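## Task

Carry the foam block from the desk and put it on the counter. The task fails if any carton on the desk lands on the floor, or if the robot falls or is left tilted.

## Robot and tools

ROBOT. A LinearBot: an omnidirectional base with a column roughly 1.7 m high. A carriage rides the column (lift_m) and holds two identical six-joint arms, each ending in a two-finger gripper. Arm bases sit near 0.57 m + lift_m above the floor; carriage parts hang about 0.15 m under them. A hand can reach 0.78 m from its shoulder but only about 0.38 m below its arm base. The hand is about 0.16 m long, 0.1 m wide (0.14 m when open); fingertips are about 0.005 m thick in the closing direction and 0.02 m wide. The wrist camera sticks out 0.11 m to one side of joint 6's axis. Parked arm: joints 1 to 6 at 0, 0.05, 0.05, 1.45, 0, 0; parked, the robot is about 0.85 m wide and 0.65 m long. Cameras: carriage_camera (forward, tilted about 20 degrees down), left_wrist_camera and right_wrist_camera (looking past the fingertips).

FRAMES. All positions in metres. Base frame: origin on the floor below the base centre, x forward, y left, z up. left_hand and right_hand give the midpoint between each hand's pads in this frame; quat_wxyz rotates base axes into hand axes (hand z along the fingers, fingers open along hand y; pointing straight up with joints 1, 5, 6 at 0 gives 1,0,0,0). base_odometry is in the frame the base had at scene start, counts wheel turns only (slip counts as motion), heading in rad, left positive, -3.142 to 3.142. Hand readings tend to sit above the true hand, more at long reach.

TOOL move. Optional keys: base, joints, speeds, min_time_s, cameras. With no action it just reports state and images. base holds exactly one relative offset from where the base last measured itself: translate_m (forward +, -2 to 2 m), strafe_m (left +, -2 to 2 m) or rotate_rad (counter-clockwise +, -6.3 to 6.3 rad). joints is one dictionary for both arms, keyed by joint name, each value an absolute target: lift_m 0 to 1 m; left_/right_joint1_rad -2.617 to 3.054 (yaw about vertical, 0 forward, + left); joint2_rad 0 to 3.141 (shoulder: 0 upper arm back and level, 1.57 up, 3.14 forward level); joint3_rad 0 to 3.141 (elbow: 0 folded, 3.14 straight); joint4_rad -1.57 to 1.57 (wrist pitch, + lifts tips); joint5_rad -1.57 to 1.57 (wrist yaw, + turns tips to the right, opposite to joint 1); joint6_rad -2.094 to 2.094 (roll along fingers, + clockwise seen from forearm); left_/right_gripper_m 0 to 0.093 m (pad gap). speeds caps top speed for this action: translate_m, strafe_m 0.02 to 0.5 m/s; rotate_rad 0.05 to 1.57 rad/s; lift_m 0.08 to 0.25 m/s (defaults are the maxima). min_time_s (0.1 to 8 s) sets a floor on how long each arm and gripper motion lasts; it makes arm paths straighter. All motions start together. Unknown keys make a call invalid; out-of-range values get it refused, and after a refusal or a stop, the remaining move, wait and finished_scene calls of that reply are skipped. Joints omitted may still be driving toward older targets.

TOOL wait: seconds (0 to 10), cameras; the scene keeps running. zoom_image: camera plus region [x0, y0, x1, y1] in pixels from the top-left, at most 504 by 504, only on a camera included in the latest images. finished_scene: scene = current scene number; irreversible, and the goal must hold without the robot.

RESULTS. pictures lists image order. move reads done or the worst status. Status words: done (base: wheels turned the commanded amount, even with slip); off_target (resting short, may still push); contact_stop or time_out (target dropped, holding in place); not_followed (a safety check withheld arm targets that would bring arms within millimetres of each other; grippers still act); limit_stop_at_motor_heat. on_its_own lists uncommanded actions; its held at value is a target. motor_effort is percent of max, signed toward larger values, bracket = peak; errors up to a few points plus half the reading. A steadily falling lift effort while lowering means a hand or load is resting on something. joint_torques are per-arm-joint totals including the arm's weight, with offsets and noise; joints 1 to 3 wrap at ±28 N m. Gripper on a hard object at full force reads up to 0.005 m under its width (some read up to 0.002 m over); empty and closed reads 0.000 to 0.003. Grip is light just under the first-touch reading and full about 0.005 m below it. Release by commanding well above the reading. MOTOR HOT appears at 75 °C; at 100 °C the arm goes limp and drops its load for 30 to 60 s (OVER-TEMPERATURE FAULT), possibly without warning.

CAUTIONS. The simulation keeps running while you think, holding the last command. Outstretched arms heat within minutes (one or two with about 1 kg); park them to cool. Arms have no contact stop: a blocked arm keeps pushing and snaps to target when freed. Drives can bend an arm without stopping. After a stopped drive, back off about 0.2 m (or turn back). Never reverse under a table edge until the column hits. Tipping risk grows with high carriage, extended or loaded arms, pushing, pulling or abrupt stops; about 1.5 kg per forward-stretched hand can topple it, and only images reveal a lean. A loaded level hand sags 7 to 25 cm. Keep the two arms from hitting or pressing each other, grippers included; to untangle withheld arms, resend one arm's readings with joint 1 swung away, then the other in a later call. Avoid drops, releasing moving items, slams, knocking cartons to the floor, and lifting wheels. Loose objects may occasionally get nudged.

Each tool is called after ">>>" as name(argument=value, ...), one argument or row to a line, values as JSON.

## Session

>>> move(
)

Scene clock: 0.00 s.
Joint torques (N m): no reading
base_odometry: x=+0.000 y=+0.000 heading=+0.000
base_status: not commanded
joint_positions: lift_m=+0.300 left_joint1_rad=-0.005 left_joint2_rad=+0.047 left_joint3_rad=+0.038 left_joint4_rad=+1.447 left_joint5_rad=-0.039 left_joint6_rad=-0.008 left_gripper_m=+0.09396 right_joint1_rad=+0.004 right_joint2_rad=+0.041 right_joint3_rad=+0.059 right_joint4_rad=+1.485 right_joint5_rad=-0.003 right_joint6_rad=+0.011 right_gripper_m=+0.09396
joint_status: not commanded
motor_effort: lift_m=+30 drive_wheels=-2
left_hand: x=+0.2672 y=+0.3155 z=+1.2819 quat_wxyz=(+0.998, -0.020, +0.066, -0.006) (m; base frame)
right_hand: x=+0.2494 y=-0.3084 z=+1.2885 quat_wxyz=(+0.999, -0.001, +0.034, +0.008) (m; base frame)
pictures: carriage_camera, left_wrist_camera, right_wrist_camera
Images, in order (width x height): carriage_camera 504x504, left_wrist_camera 504x504, right_wrist_camera 504x504.

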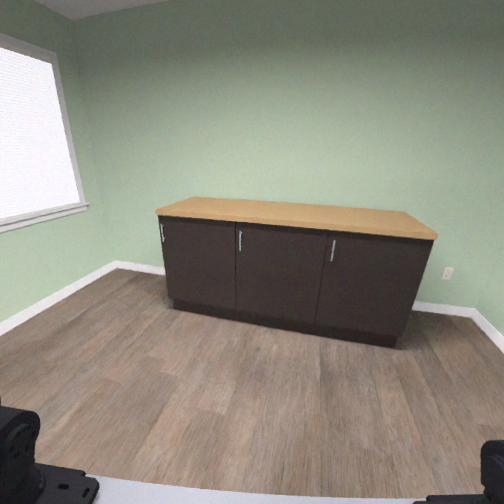

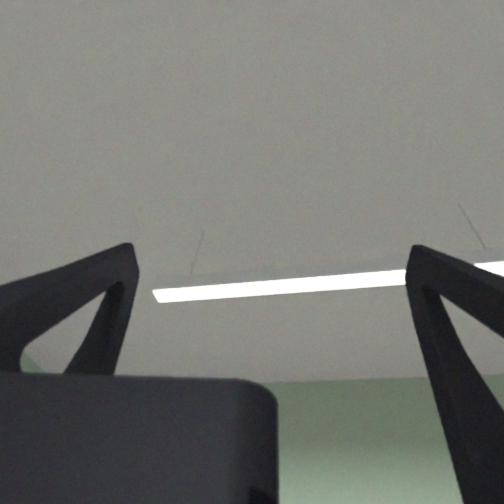

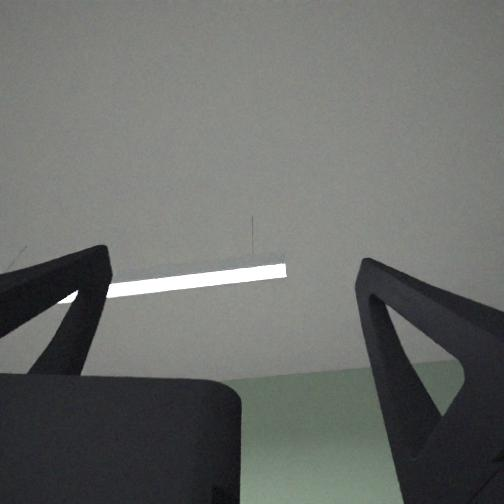

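>>> move(
  base={"rotate_rad": 3.14},
  joints={"lift_m": 0.8},
  cameras=["carriage_camera"],
)

>>> zoom_image(
  camera="carriage_camera",
  region=[120, 220, 460, 430],
)

Scene clock: 9.37 s.
Joint torques (N m): left_arm=[0.72 4.25 6 -0.18 -0.09 -0.04] | right_arm=[-0.06 4.48 6.98 -0.27 0 -0.12]
move: done
base_odometry: x=+0.000 y=+0.000 heading=+3.139
base_status: done
joint_positions: lift_m=+0.800 left_joint1_rad=-0.005 left_joint2_rad=+0.047 left_joint3_rad=+0.038 left_joint4_rad=+1.444 left_joint5_rad=-0.039 left_joint6_rad=-0.008 left_gripper_m=+0.09398 right_joint1_rad=+0.004 right_joint2_rad=+0.041 right_joint3_rad=+0.059 right_joint4_rad=+1.484 right_joint5_rad=-0.003 right_joint6_rad=+0.011 right_gripper_m=+0.09398
joint_status: all done
motor_effort: lift_m=+31(37) drive_wheels=+6(19)
left_hand: x=+0.2678 y=+0.3155 z=+1.7817 quat_wxyz=(+0.998, -0.020, +0.068, -0.006) (m; base frame)
right_hand: x=+0.2498 y=-0.3084 z=+1.7883 quat_wxyz=(+0.999, -0.001, +0.034, +0.008) (m; base frame)
pictures: carriage_camera
Images, in order (width x height): carriage_camera 504x504.

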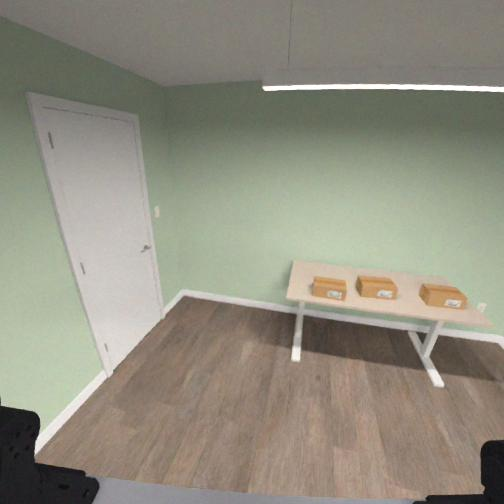

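Scaled by 1.482 from the camera's 504x504 image, which has a finer 720x720 frame.

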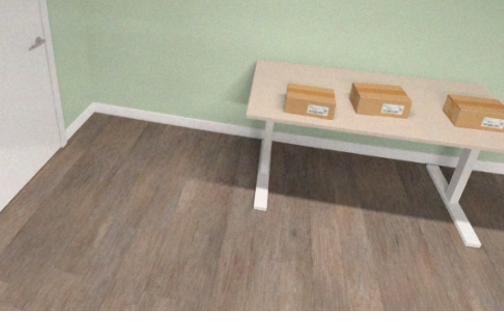

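>>> move(
  base={"rotate_rad": -0.22},
  cameras=[],
)

>>> move(
  base={"strafe_m": -0.6},
  cameras=[],
)

>>> move(
  base={"translate_m": 0.9},
  speeds={"translate_m": 0.4},
  cameras=["carriage_camera"],
)

>>> zoom_image(
  camera="carriage_camera",
  region=[80, 240, 440, 465],
)

Scene clock: 20.43 s.
Joint torques (N m): left_arm=[0.53 4.25 5.98 -0.18 -0.09 -0.04] | right_arm=[-0.06 4.46 6.98 -0.27 0 -0.11]
move: done
base_odometry: x=+0.000 y=+0.000 heading=+2.920
base_status: done
joint_positions: lift_m=+0.800 left_joint1_rad=-0.005 left_joint2_rad=+0.047 left_joint3_rad=+0.038 left_joint4_rad=+1.444 left_joint5_rad=-0.039 left_joint6_rad=-0.008 left_gripper_m=+0.09398 right_joint1_rad=+0.004 right_joint2_rad=+0.041 right_joint3_rad=+0.059 right_joint4_rad=+1.484 right_joint5_rad=-0.003 right_joint6_rad=+0.011 right_gripper_m=+0.09398
joint_status: not commanded
motor_effort: lift_m=+31(31) drive_wheels=-7(16)
left_hand: x=+0.2678 y=+0.3155 z=+1.7817 quat_wxyz=(+0.998, -0.020, +0.068, -0.006) (m; base frame)
right_hand: x=+0.2498 y=-0.3084 z=+1.7883 quat_wxyz=(+0.999, -0.001, +0.034, +0.008) (m; base frame)
pictures: none
No camera images: "cameras" was empty.

Scene clock: 23.83 s.
Joint torques (N m): left_arm=[0.44 4.26 5.98 -0.19 -0.09 -0.05] | right_arm=[-0.05 4.49 6.97 -0.28 0 -0.12]
move: done
base_odometry: x=+0.131 y=+0.586 heading=+2.921
base_status: done
joint_positions: lift_m=+0.800 left_joint1_rad=-0.005 left_joint2_rad=+0.047 left_joint3_rad=+0.038 left_joint4_rad=+1.444 left_joint5_rad=-0.039 left_joint6_rad=-0.008 left_gripper_m=+0.09398 right_joint1_rad=+0.005 right_joint2_rad=+0.041 right_joint3_rad=+0.059 right_joint4_rad=+1.484 right_joint5_rad=-0.003 right_joint6_rad=+0.011 right_gripper_m=+0.09398
joint_status: not commanded
motor_effort: lift_m=+31(31) drive_wheels=-12(21)
left_hand: x=+0.2677 y=+0.3156 z=+1.7817 quat_wxyz=(+0.998, -0.020, +0.068, -0.005) (m; base frame)
right_hand: x=+0.2498 y=-0.3084 z=+1.7883 quat_wxyz=(+0.999, -0.001, +0.034, +0.008) (m; base frame)
pictures: none
No camera images: "cameras" was empty.

Scene clock: 28.10 s.
Joint torques (N m): left_arm=[0.55 4.3 6.02 -0.22 -0.09 -0.05] | right_arm=[-0.05 4.49 7.01 -0.26 0 -0.12]
move: done
base_odometry: x=-0.747 y=+0.783 heading=+2.921
base_status: done
joint_positions: lift_m=+0.800 left_joint1_rad=-0.005 left_joint2_rad=+0.047 left_joint3_rad=+0.038 left_joint4_rad=+1.447 left_joint5_rad=-0.039 left_joint6_rad=-0.008 left_gripper_m=+0.09398 right_joint1_rad=+0.005 right_joint2_rad=+0.041 right_joint3_rad=+0.059 right_joint4_rad=+1.484 right_joint5_rad=-0.003 right_joint6_rad=+0.011 right_gripper_m=+0.09398
joint_status: not commanded
motor_effort: lift_m=+31(31) drive_wheels=-6(12)
left_hand: x=+0.2672 y=+0.3156 z=+1.7818 quat_wxyz=(+0.998, -0.020, +0.066, -0.005) (m; base frame)
right_hand: x=+0.2498 y=-0.3084 z=+1.7883 quat_wxyz=(+0.999, -0.001, +0.034, +0.008) (m; base frame)
pictures: carriage_camera
Images, in order (width x height): carriage_camera 504x504.

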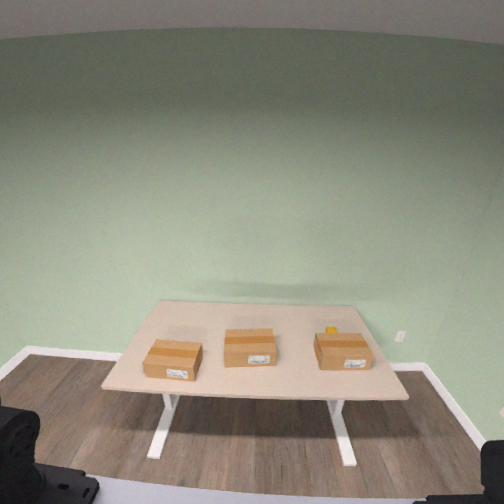

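Scaled by 1.400 from the camera's 504x504 image, which has a finer 720x720 frame.

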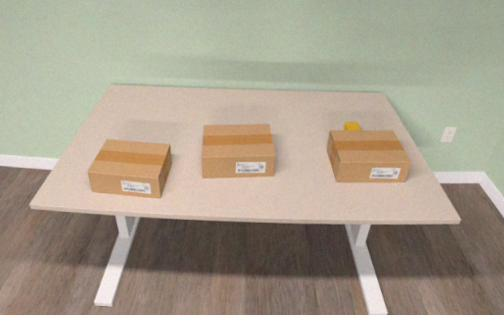

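>>> move(
  base={"rotate_rad": -0.03},
  cameras=[],
)

>>> move(
  base={"strafe_m": -0.17},
  cameras=[],
)

>>> move(
  base={"translate_m": 0.62},
  joints={"right_joint1_rad": 0.0, "right_joint2_rad": 2.62, "right_joint3_rad": 1.56, "right_joint4_rad": -0.51, "right_joint6_rad": 0, "lift_m": 0.6},
  speeds={"translate_m": 0.3},
  min_time_s=3,
  cameras=["carriage_camera", "right_wrist_camera"],
)

Scene clock: 49.93 s.
Joint torques (N m): left_arm=[0.57 4.21 6.06 -0.21 -0.11 -0.05] | right_arm=[-0.08 4.51 6.94 -0.28 0 -0.11]
move: done
base_odometry: x=-0.747 y=+0.783 heading=+2.892
base_status: done
joint_positions: lift_m=+0.800 left_joint1_rad=-0.005 left_joint2_rad=+0.047 left_joint3_rad=+0.038 left_joint4_rad=+1.446 left_joint5_rad=-0.039 left_joint6_rad=-0.008 left_gripper_m=+0.09398 right_joint1_rad=+0.005 right_joint2_rad=+0.041 right_joint3_rad=+0.059 right_joint4_rad=+1.484 right_joint5_rad=-0.003 right_joint6_rad=+0.011 right_gripper_m=+0.09398
joint_status: not commanded
motor_effort: lift_m=+31(31) drive_wheels=-11(12)
left_hand: x=+0.2673 y=+0.3155 z=+1.7818 quat_wxyz=(+0.998, -0.020, +0.067, -0.005) (m; base frame)
right_hand: x=+0.2498 y=-0.3084 z=+1.7883 quat_wxyz=(+0.999, -0.001, +0.034, +0.008) (m; base frame)
pictures: none
No camera images: "cameras" was empty.

Scene clock: 51.97 s.
Joint torques (N m): left_arm=[0.44 4.25 6.01 -0.22 -0.09 -0.03] | right_arm=[-0.08 4.48 7.01 -0.27 0 -0.12]
move: done
base_odometry: x=-0.706 y=+0.948 heading=+2.892
base_status: done
joint_positions: lift_m=+0.800 left_joint1_rad=-0.005 left_joint2_rad=+0.047 left_joint3_rad=+0.038 left_joint4_rad=+1.446 left_joint5_rad=-0.039 left_joint6_rad=-0.008 left_gripper_m=+0.09398 right_joint1_rad=+0.005 right_joint2_rad=+0.041 right_joint3_rad=+0.059 right_joint4_rad=+1.484 right_joint5_rad=-0.003 right_joint6_rad=+0.011 right_gripper_m=+0.09398
joint_status: not commanded
motor_effort: lift_m=+31(31) drive_wheels=+0(12)
left_hand: x=+0.2673 y=+0.3156 z=+1.7818 quat_wxyz=(+0.998, -0.020, +0.067, -0.005) (m; base frame)
right_hand: x=+0.2498 y=-0.3084 z=+1.7883 quat_wxyz=(+0.999, -0.001, +0.034, +0.008) (m; base frame)
pictures: none
No camera images: "cameras" was empty.

Scene clock: 55.63 s.
Joint torques (N m): left_arm=[0.53 4.25 5.85 -0.23 -0.1 -0.04] | right_arm=[-0.51 -12.15 6.84 0.17 0.01 -0.22]
move: done
base_odometry: x=-1.306 y=+1.102 heading=+2.891
base_status: done
joint_positions: lift_m=+0.600 left_joint1_rad=-0.005 left_joint2_rad=+0.047 left_joint3_rad=+0.038 left_joint4_rad=+1.447 left_joint5_rad=-0.039 left_joint6_rad=-0.008 left_gripper_m=+0.09398 right_joint1_rad=+0.005 right_joint2_rad=+2.614 right_joint3_rad=+1.543 right_joint4_rad=-0.491 right_joint5_rad=-0.003 right_joint6_rad=+0.011 right_gripper_m=+0.09398
joint_status: all done
motor_effort: lift_m=+27(29) drive_wheels=-8(14)
left_hand: x=+0.2671 y=+0.3156 z=+1.5821 quat_wxyz=(+0.998, -0.020, +0.066, -0.005) (m; base frame)
right_hand: x=+0.6532 y=-0.3063 z=+0.9690 quat_wxyz=(+0.004, +0.003, +1.000, +0.001) (m; base frame)
pictures: carriage_camera, right_wrist_camera
Images, in order (width x height): carriage_camera 504x504, right_wrist_camera 504x504.

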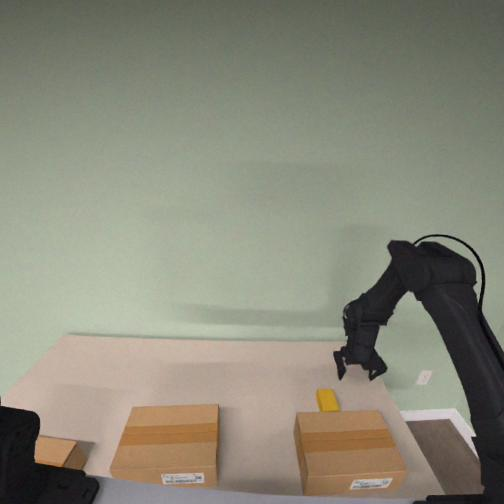

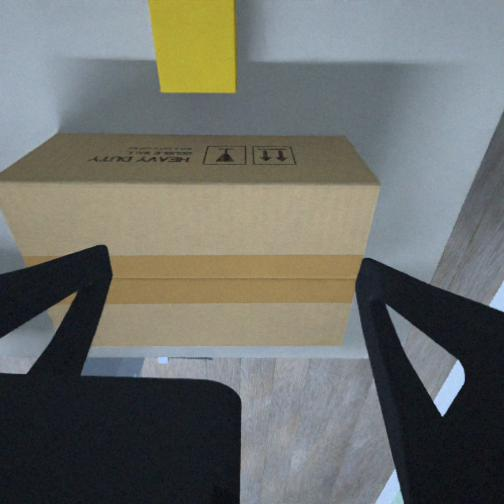

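>>> move(
  joints={"right_joint1_rad": 0.075, "right_joint2_rad": 2.77, "right_joint3_rad": 1.905, "right_joint4_rad": -0.71},
  min_time_s=1.2,
  cameras=["carriage_camera", "right_wrist_camera"],
)

>>> zoom_image(
  camera="carriage_camera",
  region=[280, 360, 420, 500],
)

Scene clock: 86.30 s.
Joint torques (N m): left_arm=[0.58 4.23 6.02 -0.21 -0.09 -0.03] | right_arm=[0.54 -13.18 8.18 0.15 0.02 -0.23]
move: done
base_odometry: x=-1.306 y=+1.102 heading=+2.891
base_status: not commanded
joint_positions: lift_m=+0.600 left_joint1_rad=-0.005 left_joint2_rad=+0.047 left_joint3_rad=+0.038 left_joint4_rad=+1.447 left_joint5_rad=-0.039 left_joint6_rad=-0.008 left_gripper_m=+0.09398 right_joint1_rad=+0.068 right_joint2_rad=+2.761 right_joint3_rad=+1.883 right_joint4_rad=-0.689 right_joint5_rad=-0.003 right_joint6_rad=+0.011 right_gripper_m=+0.09398
joint_status: all done
motor_effort: lift_m=+27(28) drive_wheels=-6(9)
left_hand: x=+0.2671 y=+0.3156 z=+1.5821 quat_wxyz=(+0.998, -0.020, +0.066, -0.005) (m; base frame)
right_hand: x=+0.7001 y=-0.2766 z=+0.9703 quat_wxyz=(+0.002, -0.029, +1.000, +0.001) (m; base frame)
pictures: carriage_camera, right_wrist_camera
Images, in order (width x height): carriage_camera 504x504, right_wrist_camera 504x504.

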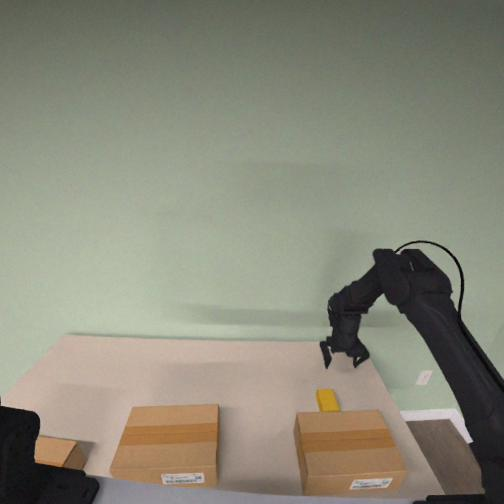

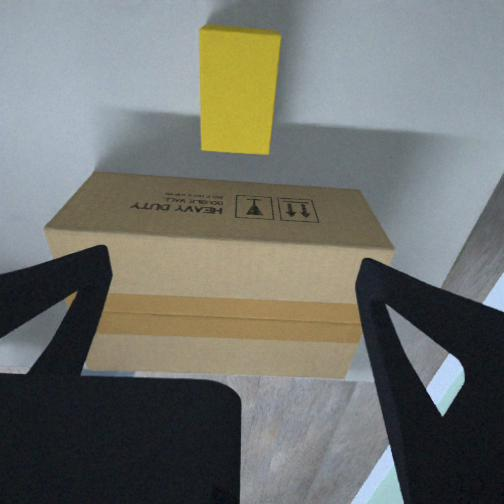

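Scaled by 3.600 from the camera's 504x504 image, which has a finer 720x720 frame.

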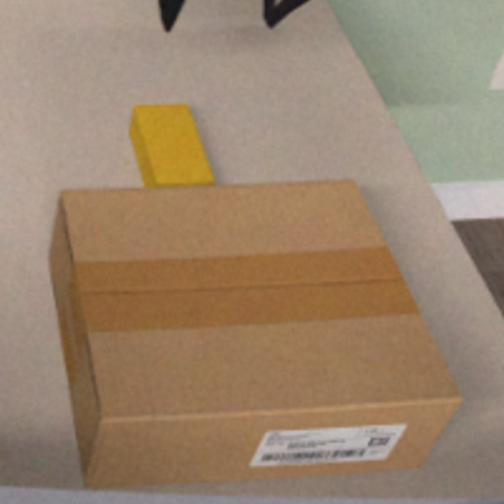

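>>> move(
  joints={"right_joint1_rad": 0.092, "lift_m": 0.43},
  speeds={"lift_m": 0.2},
  cameras=["right_wrist_camera"],
)

Scene clock: 109.43 s.
Joint torques (N m): left_arm=[0.5 4.27 5.97 -0.25 -0.09 -0.05] | right_arm=[0.47 -14.76 7.17 0.2 0.02 -0.22]
move: done
base_odometry: x=-1.306 y=+1.102 heading=+2.891
base_status: not commanded
joint_positions: lift_m=+0.430 left_joint1_rad=-0.005 left_joint2_rad=+0.047 left_joint3_rad=+0.038 left_joint4_rad=+1.447 left_joint5_rad=-0.039 left_joint6_rad=-0.008 left_gripper_m=+0.09398 right_joint1_rad=+0.086 right_joint2_rad=+2.776 right_joint3_rad=+1.892 right_joint4_rad=-0.698 right_joint5_rad=-0.003 right_joint6_rad=+0.011 right_gripper_m=+0.09398
joint_status: all done
motor_effort: lift_m=+28(28) drive_wheels=-6(9)
left_hand: x=+0.2671 y=+0.3156 z=+1.4121 quat_wxyz=(+0.998, -0.020, +0.066, -0.005) (m; base frame)
right_hand: x=+0.6964 y=-0.2685 z=+0.7952 quat_wxyz=(-0.006, -0.038, +0.999, +0.001) (m; base frame)
pictures: right_wrist_camera
Images, in order (width x height): right_wrist_camera 504x504.

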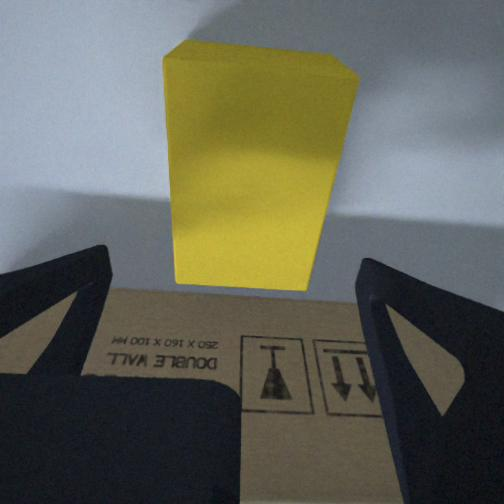

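>>> move(
  joints={"right_joint1_rad": 0.083, "right_joint6_rad": 0.04, "lift_m": 0.385},
  speeds={"lift_m": 0.1},
  cameras=["right_wrist_camera"],
)

>>> move(
  joints={"right_gripper_m": 0.047},
  min_time_s=1.2,
  cameras=["right_wrist_camera"],
)

Scene clock: 126.67 s.
Joint torques (N m): left_arm=[0.66 4.19 5.97 -0.21 -0.09 -0.06] | right_arm=[-0.29 -14.87 6.99 0.23 0.01 -0.01]
move: done
base_odometry: x=-1.306 y=+1.102 heading=+2.891
base_status: not commanded
joint_positions: lift_m=+0.385 left_joint1_rad=-0.005 left_joint2_rad=+0.047 left_joint3_rad=+0.038 left_joint4_rad=+1.447 left_joint5_rad=-0.039 left_joint6_rad=-0.008 left_gripper_m=+0.09398 right_joint1_rad=+0.086 right_joint2_rad=+2.778 right_joint3_rad=+1.894 right_joint4_rad=-0.701 right_joint5_rad=-0.003 right_joint6_rad=+0.027 right_gripper_m=+0.09398
joint_status: all done
motor_effort: lift_m=+27(28) drive_wheels=+3(8)
left_hand: x=+0.2671 y=+0.3156 z=+1.3671 quat_wxyz=(+0.998, -0.020, +0.066, -0.005) (m; base frame)
right_hand: x=+0.6962 y=-0.2685 z=+0.7499 quat_wxyz=(-0.007, -0.030, +1.000, +0.001) (m; base frame)
pictures: right_wrist_camera
Images, in order (width x height): right_wrist_camera 504x504.

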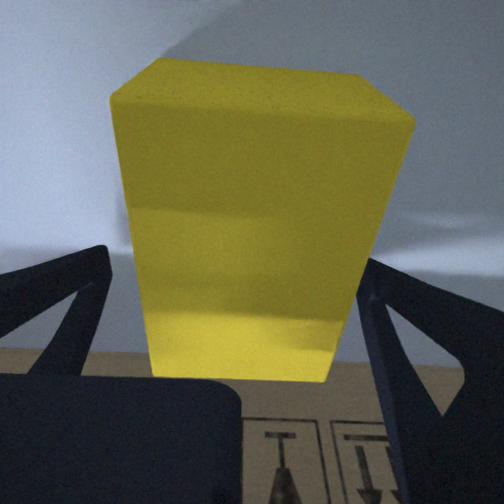

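Scene clock: 128.17 s.
Joint torques (N m): left_arm=[0.59 4.23 6.02 -0.21 -0.1 -0.05] | right_arm=[-0.29 -14.84 6.99 0.23 0.01 0.01]
move: off_target
base_odometry: x=-1.306 y=+1.102 heading=+2.891
base_status: not commanded
joint_positions: lift_m=+0.385 left_joint1_rad=-0.005 left_joint2_rad=+0.047 left_joint3_rad=+0.038 left_joint4_rad=+1.447 left_joint5_rad=-0.039 left_joint6_rad=-0.008 left_gripper_m=+0.09398 right_joint1_rad=+0.086 right_joint2_rad=+2.778 right_joint3_rad=+1.894 right_joint4_rad=-0.701 right_joint5_rad=-0.003 right_joint6_rad=+0.028 right_gripper_m=+0.05683
joint_status: right_gripper_m off_target (ended at +0.05686, target +0.04700)
motor_effort: lift_m=+27(28) drive_wheels=-6(9)
left_hand: x=+0.2671 y=+0.3156 z=+1.3671 quat_wxyz=(+0.998, -0.020, +0.066, -0.005) (m; base frame)
right_hand: x=+0.6962 y=-0.2685 z=+0.7499 quat_wxyz=(-0.007, -0.029, +1.000, +0.001) (m; base frame)
pictures: right_wrist_camera
Images, in order (width x height): right_wrist_camera 504x504.

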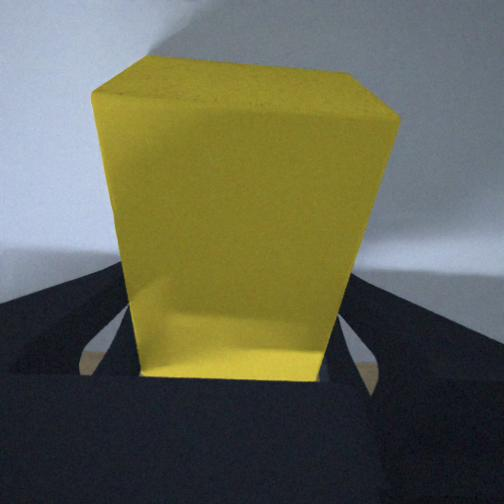

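>>> move(
  joints={"lift_m": 0.62},
  speeds={"lift_m": 0.2},
  cameras=["right_wrist_camera"],
)

>>> move(
  joints={"right_joint1_rad": 0.0, "right_joint2_rad": 1.8, "right_joint3_rad": 1.5, "right_joint4_rad": -1.27, "right_joint6_rad": 0.0},
  base={"translate_m": -1.9},
  speeds={"translate_m": 0.4},
  min_time_s=2.5,
  cameras=["carriage_camera"],
)

>>> move(
  base={"rotate_rad": -3.138},
  speeds={"rotate_rad": 1.2},
  cameras=["carriage_camera", "right_wrist_camera"],
)

Scene clock: 147.73 s.
Joint torques (N m): left_arm=[0.53 4.23 6.06 -0.22 -0.09 -0.04] | right_arm=[-0.31 -15.13 6.91 0.23 0.02 0]
move: done
base_odometry: x=-1.306 y=+1.102 heading=+2.891
base_status: not commanded
joint_positions: lift_m=+0.620 left_joint1_rad=-0.005 left_joint2_rad=+0.047 left_joint3_rad=+0.038 left_joint4_rad=+1.447 left_joint5_rad=-0.039 left_joint6_rad=-0.008 left_gripper_m=+0.09398 right_joint1_rad=+0.086 right_joint2_rad=+2.780 right_joint3_rad=+1.895 right_joint4_rad=-0.701 right_joint5_rad=-0.003 right_joint6_rad=+0.028 right_gripper_m=+0.05682
joint_status: all done
motor_effort: lift_m=+31(39) drive_wheels=-7(8)
left_hand: x=+0.2671 y=+0.3156 z=+1.6018 quat_wxyz=(+0.998, -0.020, +0.066, -0.005) (m; base frame)
right_hand: x=+0.6956 y=-0.2686 z=+0.9837 quat_wxyz=(-0.008, -0.029, +1.000, +0.001) (m; base frame)
pictures: right_wrist_camera
Images, in order (width x height): right_wrist_camera 504x504.

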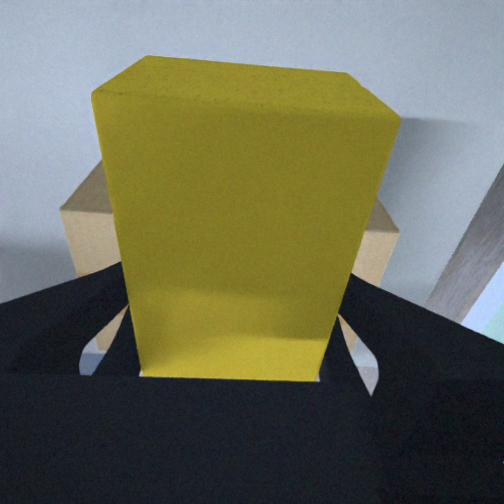

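Scene clock: 154.50 s.
Joint torques (N m): left_arm=[0.57 4.27 6.04 -0.2 -0.08 -0.05] | right_arm=[-0.76 -11.74 6.71 0.2 0.01 -0.24]
move: done
base_odometry: x=+0.535 y=+0.632 heading=+2.891
base_status: done
joint_positions: lift_m=+0.620 left_joint1_rad=-0.005 left_joint2_rad=+0.047 left_joint3_rad=+0.038 left_joint4_rad=+1.445 left_joint5_rad=-0.040 left_joint6_rad=-0.008 left_gripper_m=+0.09398 right_joint1_rad=+0.008 right_joint2_rad=+1.829 right_joint3_rad=+1.505 right_joint4_rad=-1.258 right_joint5_rad=-0.003 right_joint6_rad=+0.013 right_gripper_m=+0.05682
joint_status: all done
motor_effort: lift_m=+31(31) drive_wheels=-3(15)
left_hand: x=+0.2675 y=+0.3156 z=+1.6017 quat_wxyz=(+0.998, -0.020, +0.067, -0.005) (m; base frame)
right_hand: x=+0.5687 y=-0.3057 z=+1.2760 quat_wxyz=(-0.006, +0.002, +1.000, +0.001) (m; base frame)
pictures: carriage_camera
Images, in order (width x height): carriage_camera 504x504.

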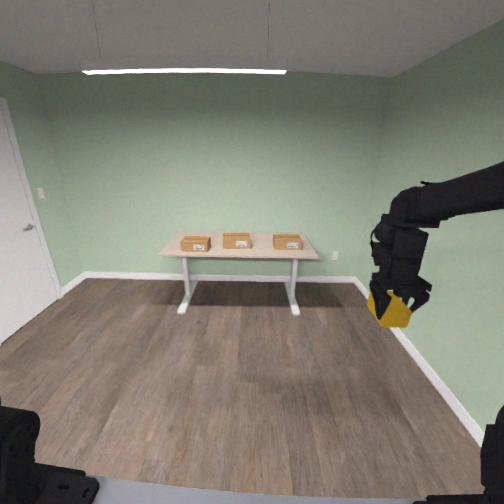

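Scene clock: 158.93 s.
Joint torques (N m): left_arm=[0.57 4.16 5.97 -0.19 -0.08 -0.04] | right_arm=[0.09 -11.71 6.71 0.22 0.01 -0.23]
move: done
base_odometry: x=+0.535 y=+0.632 heading=-0.246
base_status: done
joint_positions: lift_m=+0.620 left_joint1_rad=-0.005 left_joint2_rad=+0.047 left_joint3_rad=+0.038 left_joint4_rad=+1.445 left_joint5_rad=-0.040 left_joint6_rad=-0.008 left_gripper_m=+0.09400 right_joint1_rad=-0.002 right_joint2_rad=+1.829 right_joint3_rad=+1.505 right_joint4_rad=-1.259 right_joint5_rad=-0.003 right_joint6_rad=+0.012 right_gripper_m=+0.05679
joint_status: not commanded
motor_effort: lift_m=+31(31) drive_wheels=+6(16)
left_hand: x=+0.2675 y=+0.3156 z=+1.6017 quat_wxyz=(+0.998, -0.020, +0.067, -0.005) (m; base frame)
right_hand: x=+0.5684 y=-0.3091 z=+1.2760 quat_wxyz=(-0.007, +0.007, +1.000, +0.001) (m; base frame)
pictures: carriage_camera, right_wrist_camera
Images, in order (width x height): carriage_camera 504x504, right_wrist_camera 504x504.

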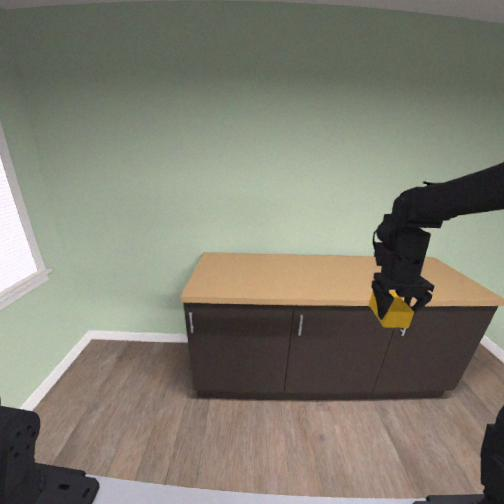

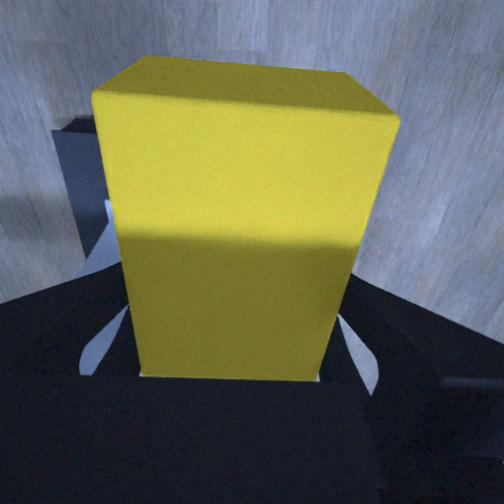

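>>> move(
  base={"translate_m": 0.66},
  joints={"lift_m": 0.68, "right_joint1_rad": 0.0, "right_joint2_rad": 2.39, "right_joint3_rad": 1.232, "right_joint4_rad": -0.415},
  speeds={"translate_m": 0.3},
  min_time_s=2.5,
  cameras=["carriage_camera", "right_wrist_camera"],
)

Scene clock: 173.97 s.
Joint torques (N m): left_arm=[0.61 4.25 6 -0.21 -0.08 -0.03] | right_arm=[0.08 -10.45 4.07 0.52 0.01 -0.24]
move: done
base_odometry: x=+1.174 y=+0.470 heading=-0.247
base_status: done
joint_positions: lift_m=+0.680 left_joint1_rad=-0.005 left_joint2_rad=+0.047 left_joint3_rad=+0.038 left_joint4_rad=+1.446 left_joint5_rad=-0.040 left_joint6_rad=-0.008 left_gripper_m=+0.09400 right_joint1_rad=-0.002 right_joint2_rad=+2.383 right_joint3_rad=+1.238 right_joint4_rad=-0.430 right_joint5_rad=-0.003 right_joint6_rad=+0.012 right_gripper_m=+0.05679
joint_status: all done
motor_effort: lift_m=+31(37) drive_wheels=-10(22)
left_hand: x=+0.2672 y=+0.3157 z=+1.6618 quat_wxyz=(+0.998, -0.020, +0.066, -0.005) (m; base frame)
right_hand: x=+0.5990 y=-0.3091 z=+1.0852 quat_wxyz=(-0.002, +0.007, +1.000, +0.001) (m; base frame)
pictures: carriage_camera, right_wrist_camera
Images, in order (width x height): carriage_camera 504x504, right_wrist_camera 504x504.

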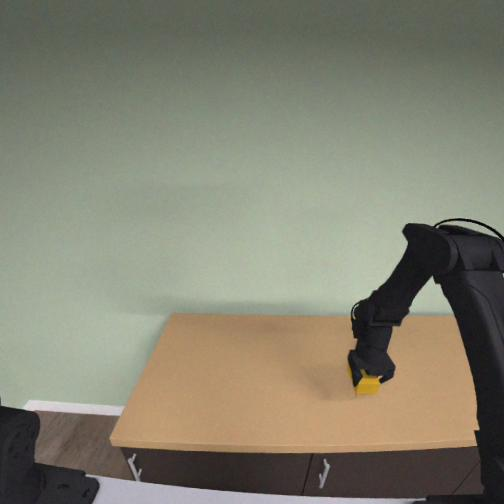

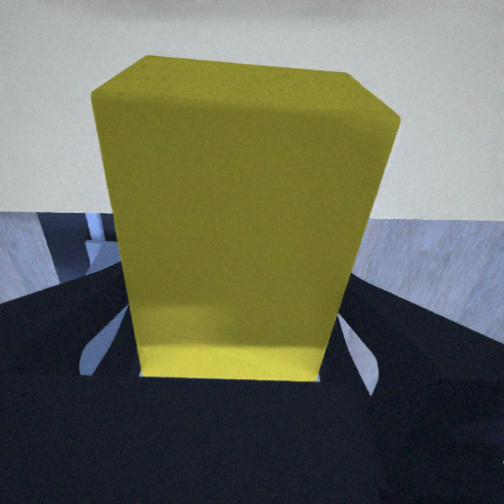

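>>> move(
  base={"translate_m": 0.09},
  speeds={"translate_m": 0.2},
  cameras=[],
)

>>> move(
  joints={"lift_m": 0.555},
  speeds={"lift_m": 0.15},
  cameras=["carriage_camera", "right_wrist_camera"],
)

>>> move(
  joints={"lift_m": 0.54},
  speeds={"lift_m": 0.08},
  cameras=[],
)

>>> move(
  joints={"lift_m": 0.534},
  speeds={"lift_m": 0.08},
  cameras=["right_wrist_camera"],
)

Scene clock: 187.33 s.
Joint torques (N m): left_arm=[0.59 4.21 5.98 -0.17 -0.08 -0.05] | right_arm=[0.09 -10.43 4.51 0.49 0.02 -0.23]
move: done
base_odometry: x=+1.262 y=+0.447 heading=-0.248
base_status: done
joint_positions: lift_m=+0.680 left_joint1_rad=-0.005 left_joint2_rad=+0.047 left_joint3_rad=+0.038 left_joint4_rad=+1.445 left_joint5_rad=-0.040 left_joint6_rad=-0.008 left_gripper_m=+0.09400 right_joint1_rad=-0.002 right_joint2_rad=+2.383 right_joint3_rad=+1.234 right_joint4_rad=-0.426 right_joint5_rad=-0.003 right_joint6_rad=+0.012 right_gripper_m=+0.05679
joint_status: not commanded
motor_effort: lift_m=+31(31) drive_wheels=+7(17)
left_hand: x=+0.2674 y=+0.3156 z=+1.6618 quat_wxyz=(+0.998, -0.020, +0.067, -0.005) (m; base frame)
right_hand: x=+0.5983 y=-0.3091 z=+1.0846 quat_wxyz=(-0.002, +0.007, +1.000, +0.001) (m; base frame)
pictures: none
No camera images: "cameras" was empty.

Scene clock: 188.60 s.
Joint torques (N m): left_arm=[0.47 4.25 5.96 -0.2 -0.07 -0.05] | right_arm=[0.09 -11.43 4.38 0.45 0.01 -0.23]
move: done
base_odometry: x=+1.262 y=+0.447 heading=-0.248
base_status: not commanded
joint_positions: lift_m=+0.555 left_joint1_rad=-0.005 left_joint2_rad=+0.047 left_joint3_rad=+0.038 left_joint4_rad=+1.445 left_joint5_rad=-0.040 left_joint6_rad=-0.008 left_gripper_m=+0.09400 right_joint1_rad=-0.002 right_joint2_rad=+2.394 right_joint3_rad=+1.234 right_joint4_rad=-0.425 right_joint5_rad=-0.003 right_joint6_rad=+0.012 right_gripper_m=+0.05679
joint_status: all done
motor_effort: lift_m=+28(29) drive_wheels=-10(12)
left_hand: x=+0.2674 y=+0.3156 z=+1.5370 quat_wxyz=(+0.998, -0.020, +0.067, -0.005) (m; base frame)
right_hand: x=+0.5957 y=-0.3091 z=+0.9562 quat_wxyz=(-0.007, +0.007, +1.000, +0.001) (m; base frame)
pictures: carriage_camera, right_wrist_camera
Images, in order (width x height): carriage_camera 504x504, right_wrist_camera 504x504.

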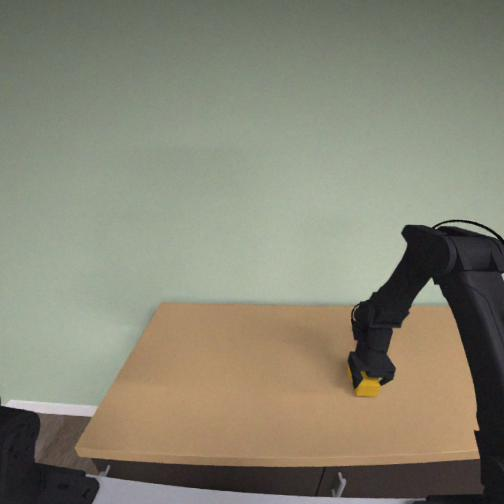

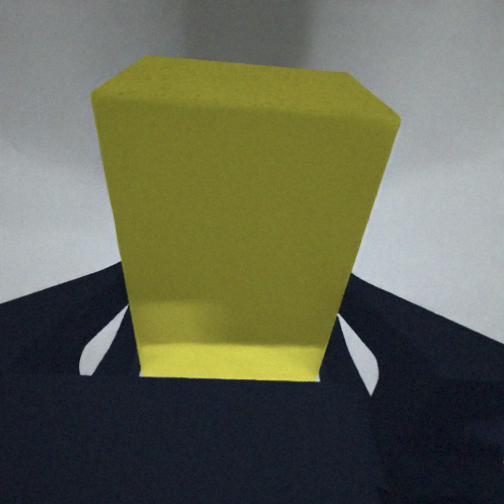

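Scene clock: 189.17 s.
Joint torques (N m): left_arm=[0.61 4.25 6.06 -0.2 -0.07 -0.05] | right_arm=[0.14 -11.52 4.59 0.42 0.01 -0.24]
move: done
base_odometry: x=+1.262 y=+0.447 heading=-0.248
base_status: not commanded
joint_positions: lift_m=+0.540 left_joint1_rad=-0.005 left_joint2_rad=+0.047 left_joint3_rad=+0.038 left_joint4_rad=+1.445 left_joint5_rad=-0.040 left_joint6_rad=-0.008 left_gripper_m=+0.09400 right_joint1_rad=-0.002 right_joint2_rad=+2.394 right_joint3_rad=+1.232 right_joint4_rad=-0.422 right_joint5_rad=-0.003 right_joint6_rad=+0.012 right_gripper_m=+0.05679
joint_status: all done
motor_effort: lift_m=+27(28) drive_wheels=-9(10)
left_hand: x=+0.2674 y=+0.3156 z=+1.5220 quat_wxyz=(+0.998, -0.020, +0.067, -0.005) (m; base frame)
right_hand: x=+0.5954 y=-0.3091 z=+0.9408 quat_wxyz=(-0.007, +0.007, +1.000, +0.001) (m; base frame)
pictures: none
No camera images: "cameras" was empty.

Scene clock: 189.63 s.
Joint torques (N m): left_arm=[0.57 4.23 6 -0.21 -0.07 -0.04] | right_arm=[0.06 -11.29 4.59 0.41 0.02 -0.24]
move: done
base_odometry: x=+1.262 y=+0.447 heading=-0.248
base_status: not commanded
joint_positions: lift_m=+0.534 left_joint1_rad=-0.005 left_joint2_rad=+0.047 left_joint3_rad=+0.038 left_joint4_rad=+1.445 left_joint5_rad=-0.040 left_joint6_rad=-0.008 left_gripper_m=+0.09400 right_joint1_rad=-0.002 right_joint2_rad=+2.393 right_joint3_rad=+1.232 right_joint4_rad=-0.418 right_joint5_rad=-0.003 right_joint6_rad=+0.012 right_gripper_m=+0.05679
joint_status: all done
motor_effort: lift_m=+26(27) drive_wheels=-10(11)
left_hand: x=+0.2674 y=+0.3156 z=+1.5161 quat_wxyz=(+0.998, -0.020, +0.067, -0.005) (m; base frame)
right_hand: x=+0.5970 y=-0.3091 z=+0.9353 quat_wxyz=(-0.004, +0.007, +1.000, +0.001) (m; base frame)
pictures: right_wrist_camera
Images, in order (width x height): right_wrist_camera 504x504.

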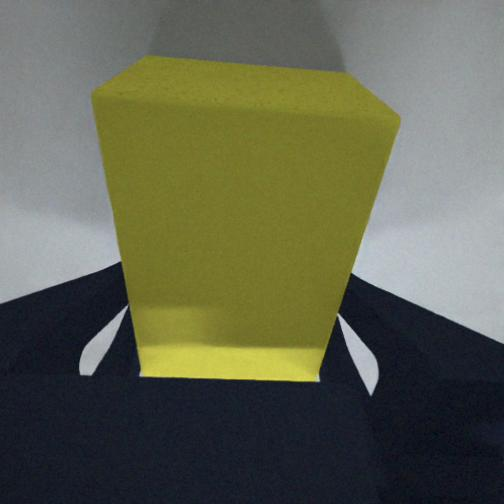

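>>> move(
  joints={"lift_m": 0.528},
  speeds={"lift_m": 0.08},
  cameras=["carriage_camera"],
)

Scene clock: 192.90 s.
Joint torques (N m): left_arm=[0.58 4.1 6.01 -0.21 -0.07 -0.05] | right_arm=[0.09 -9.94 4.66 0.55 -0.01 -0.24]
move: done
base_odometry: x=+1.262 y=+0.447 heading=-0.248
base_status: not commanded
joint_positions: lift_m=+0.528 left_joint1_rad=-0.005 left_joint2_rad=+0.047 left_joint3_rad=+0.038 left_joint4_rad=+1.445 left_joint5_rad=-0.040 left_joint6_rad=-0.008 left_gripper_m=+0.09400 right_joint1_rad=-0.002 right_joint2_rad=+2.379 right_joint3_rad=+1.232 right_joint4_rad=-0.433 right_joint5_rad=-0.003 right_joint6_rad=+0.012 right_gripper_m=+0.05679
joint_status: all done
motor_effort: lift_m=+25(26) drive_wheels=-10(11)
left_hand: x=+0.2674 y=+0.3156 z=+1.5103 quat_wxyz=(+0.998, -0.020, +0.067, -0.005) (m; base frame)
right_hand: x=+0.5970 y=-0.3091 z=+0.9343 quat_wxyz=(-0.004, +0.007, +1.000, +0.001) (m; base frame)
pictures: carriage_camera
Images, in order (width x height): carriage_camera 504x504.

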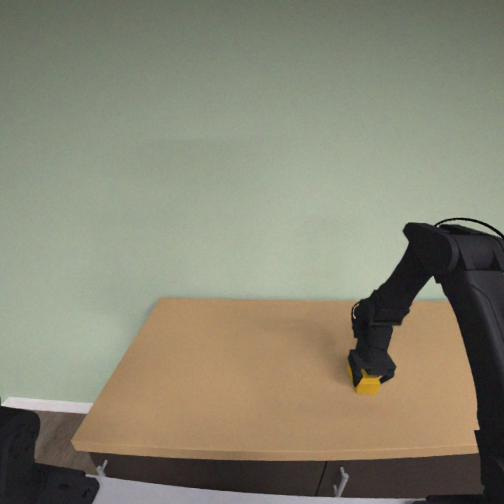

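Contact confirmed (z stopped falling). Relieve slightly and release.

>>> move(
  joints={"lift_m": 0.533},
  speeds={"lift_m": 0.08},
  cameras=[],
)

>>> move(
  joints={"right_gripper_m": 0.085},
  min_time_s=1.0,
  cameras=["right_wrist_camera"],
)

>>> move(
  joints={"lift_m": 0.7},
  speeds={"lift_m": 0.15},
  cameras=["right_wrist_camera", "carriage_camera"],
)

Scene clock: 197.87 s.
Joint torques (N m): left_arm=[0.55 4.3 6.01 -0.17 -0.08 -0.05] | right_arm=[0.1 -10.37 4.55 0.49 0.02 -0.24]
move: done
base_odometry: x=+1.262 y=+0.447 heading=-0.248
base_status: not commanded
joint_positions: lift_m=+0.533 left_joint1_rad=-0.005 left_joint2_rad=+0.047 left_joint3_rad=+0.038 left_joint4_rad=+1.445 left_joint5_rad=-0.040 left_joint6_rad=-0.008 left_gripper_m=+0.09400 right_joint1_rad=-0.002 right_joint2_rad=+2.383 right_joint3_rad=+1.232 right_joint4_rad=-0.429 right_joint5_rad=-0.003 right_joint6_rad=+0.012 right_gripper_m=+0.05679
joint_status: all done
motor_effort: lift_m=+32(36) drive_wheels=+5(11)
left_hand: x=+0.2674 y=+0.3156 z=+1.5147 quat_wxyz=(+0.998, -0.020, +0.067, -0.005) (m; base frame)
right_hand: x=+0.5969 y=-0.3091 z=+0.9374 quat_wxyz=(-0.004, +0.007, +1.000, +0.001) (m; base frame)
pictures: none
No camera images: "cameras" was empty.

Scene clock: 199.13 s.
Joint torques (N m): left_arm=[0.55 4.21 6.02 -0.2 -0.08 -0.04] | right_arm=[0.08 -10.39 4.62 0.51 0.01 -0.23]
move: done
base_odometry: x=+1.262 y=+0.447 heading=-0.248
base_status: not commanded
joint_positions: lift_m=+0.533 left_joint1_rad=-0.005 left_joint2_rad=+0.047 left_joint3_rad=+0.038 left_joint4_rad=+1.445 left_joint5_rad=-0.040 left_joint6_rad=-0.008 left_gripper_m=+0.09400 right_joint1_rad=-0.002 right_joint2_rad=+2.383 right_joint3_rad=+1.232 right_joint4_rad=-0.429 right_joint5_rad=-0.003 right_joint6_rad=+0.012 right_gripper_m=+0.08494
joint_status: all done
motor_effort: lift_m=+32(32) drive_wheels=-10(11)
left_hand: x=+0.2674 y=+0.3156 z=+1.5147 quat_wxyz=(+0.998, -0.020, +0.067, -0.005) (m; base frame)
right_hand: x=+0.5969 y=-0.3091 z=+0.9374 quat_wxyz=(-0.004, +0.007, +1.000, +0.001) (m; base frame)
pictures: right_wrist_camera
Images, in order (width x height): right_wrist_camera 504x504.

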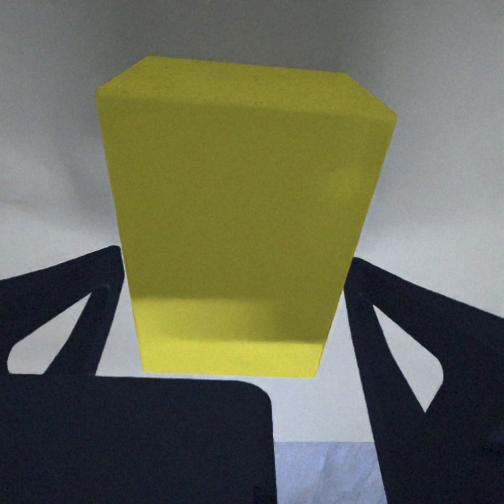

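Scene clock: 200.67 s.
Joint torques (N m): left_arm=[0.55 4.23 6 -0.2 -0.09 -0.05] | right_arm=[0.1 -11.41 4.56 0.46 0.01 -0.24]
move: done
base_odometry: x=+1.262 y=+0.447 heading=-0.248
base_status: not commanded
joint_positions: lift_m=+0.700 left_joint1_rad=-0.005 left_joint2_rad=+0.047 left_joint3_rad=+0.038 left_joint4_rad=+1.445 left_joint5_rad=-0.040 left_joint6_rad=-0.008 left_gripper_m=+0.09400 right_joint1_rad=-0.002 right_joint2_rad=+2.394 right_joint3_rad=+1.232 right_joint4_rad=-0.427 right_joint5_rad=-0.003 right_joint6_rad=+0.012 right_gripper_m=+0.08494
joint_status: all done
motor_effort: lift_m=+30(38) drive_wheels=+6(11)
left_hand: x=+0.2674 y=+0.3156 z=+1.6818 quat_wxyz=(+0.998, -0.020, +0.067, -0.005) (m; base frame)
right_hand: x=+0.5946 y=-0.3091 z=+1.1008 quat_wxyz=(-0.009, +0.007, +1.000, +0.001) (m; base frame)
pictures: carriage_camera, right_wrist_camera
Images, in order (width x height): carriage_camera 504x504, right_wrist_camera 504x504.

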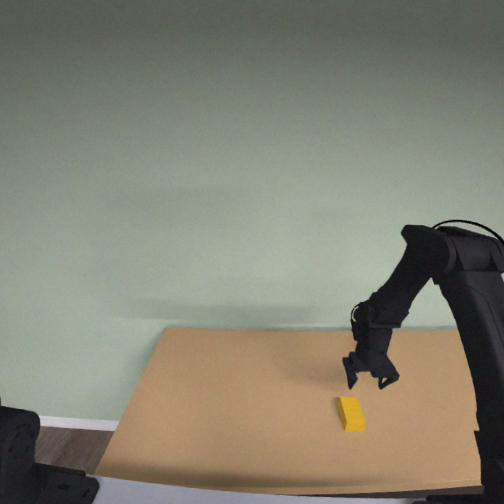

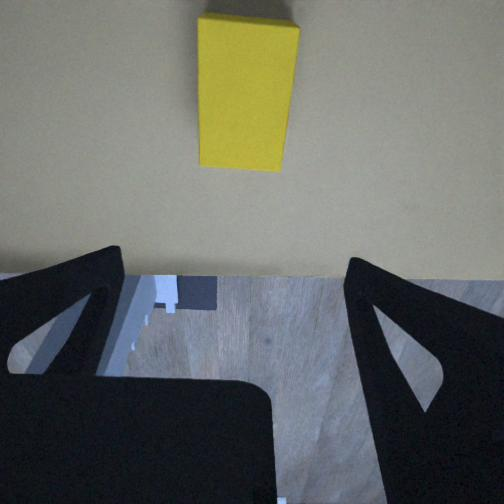

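>>> finished_scene(
  scene=2,
)

The scene is finished: the task was done.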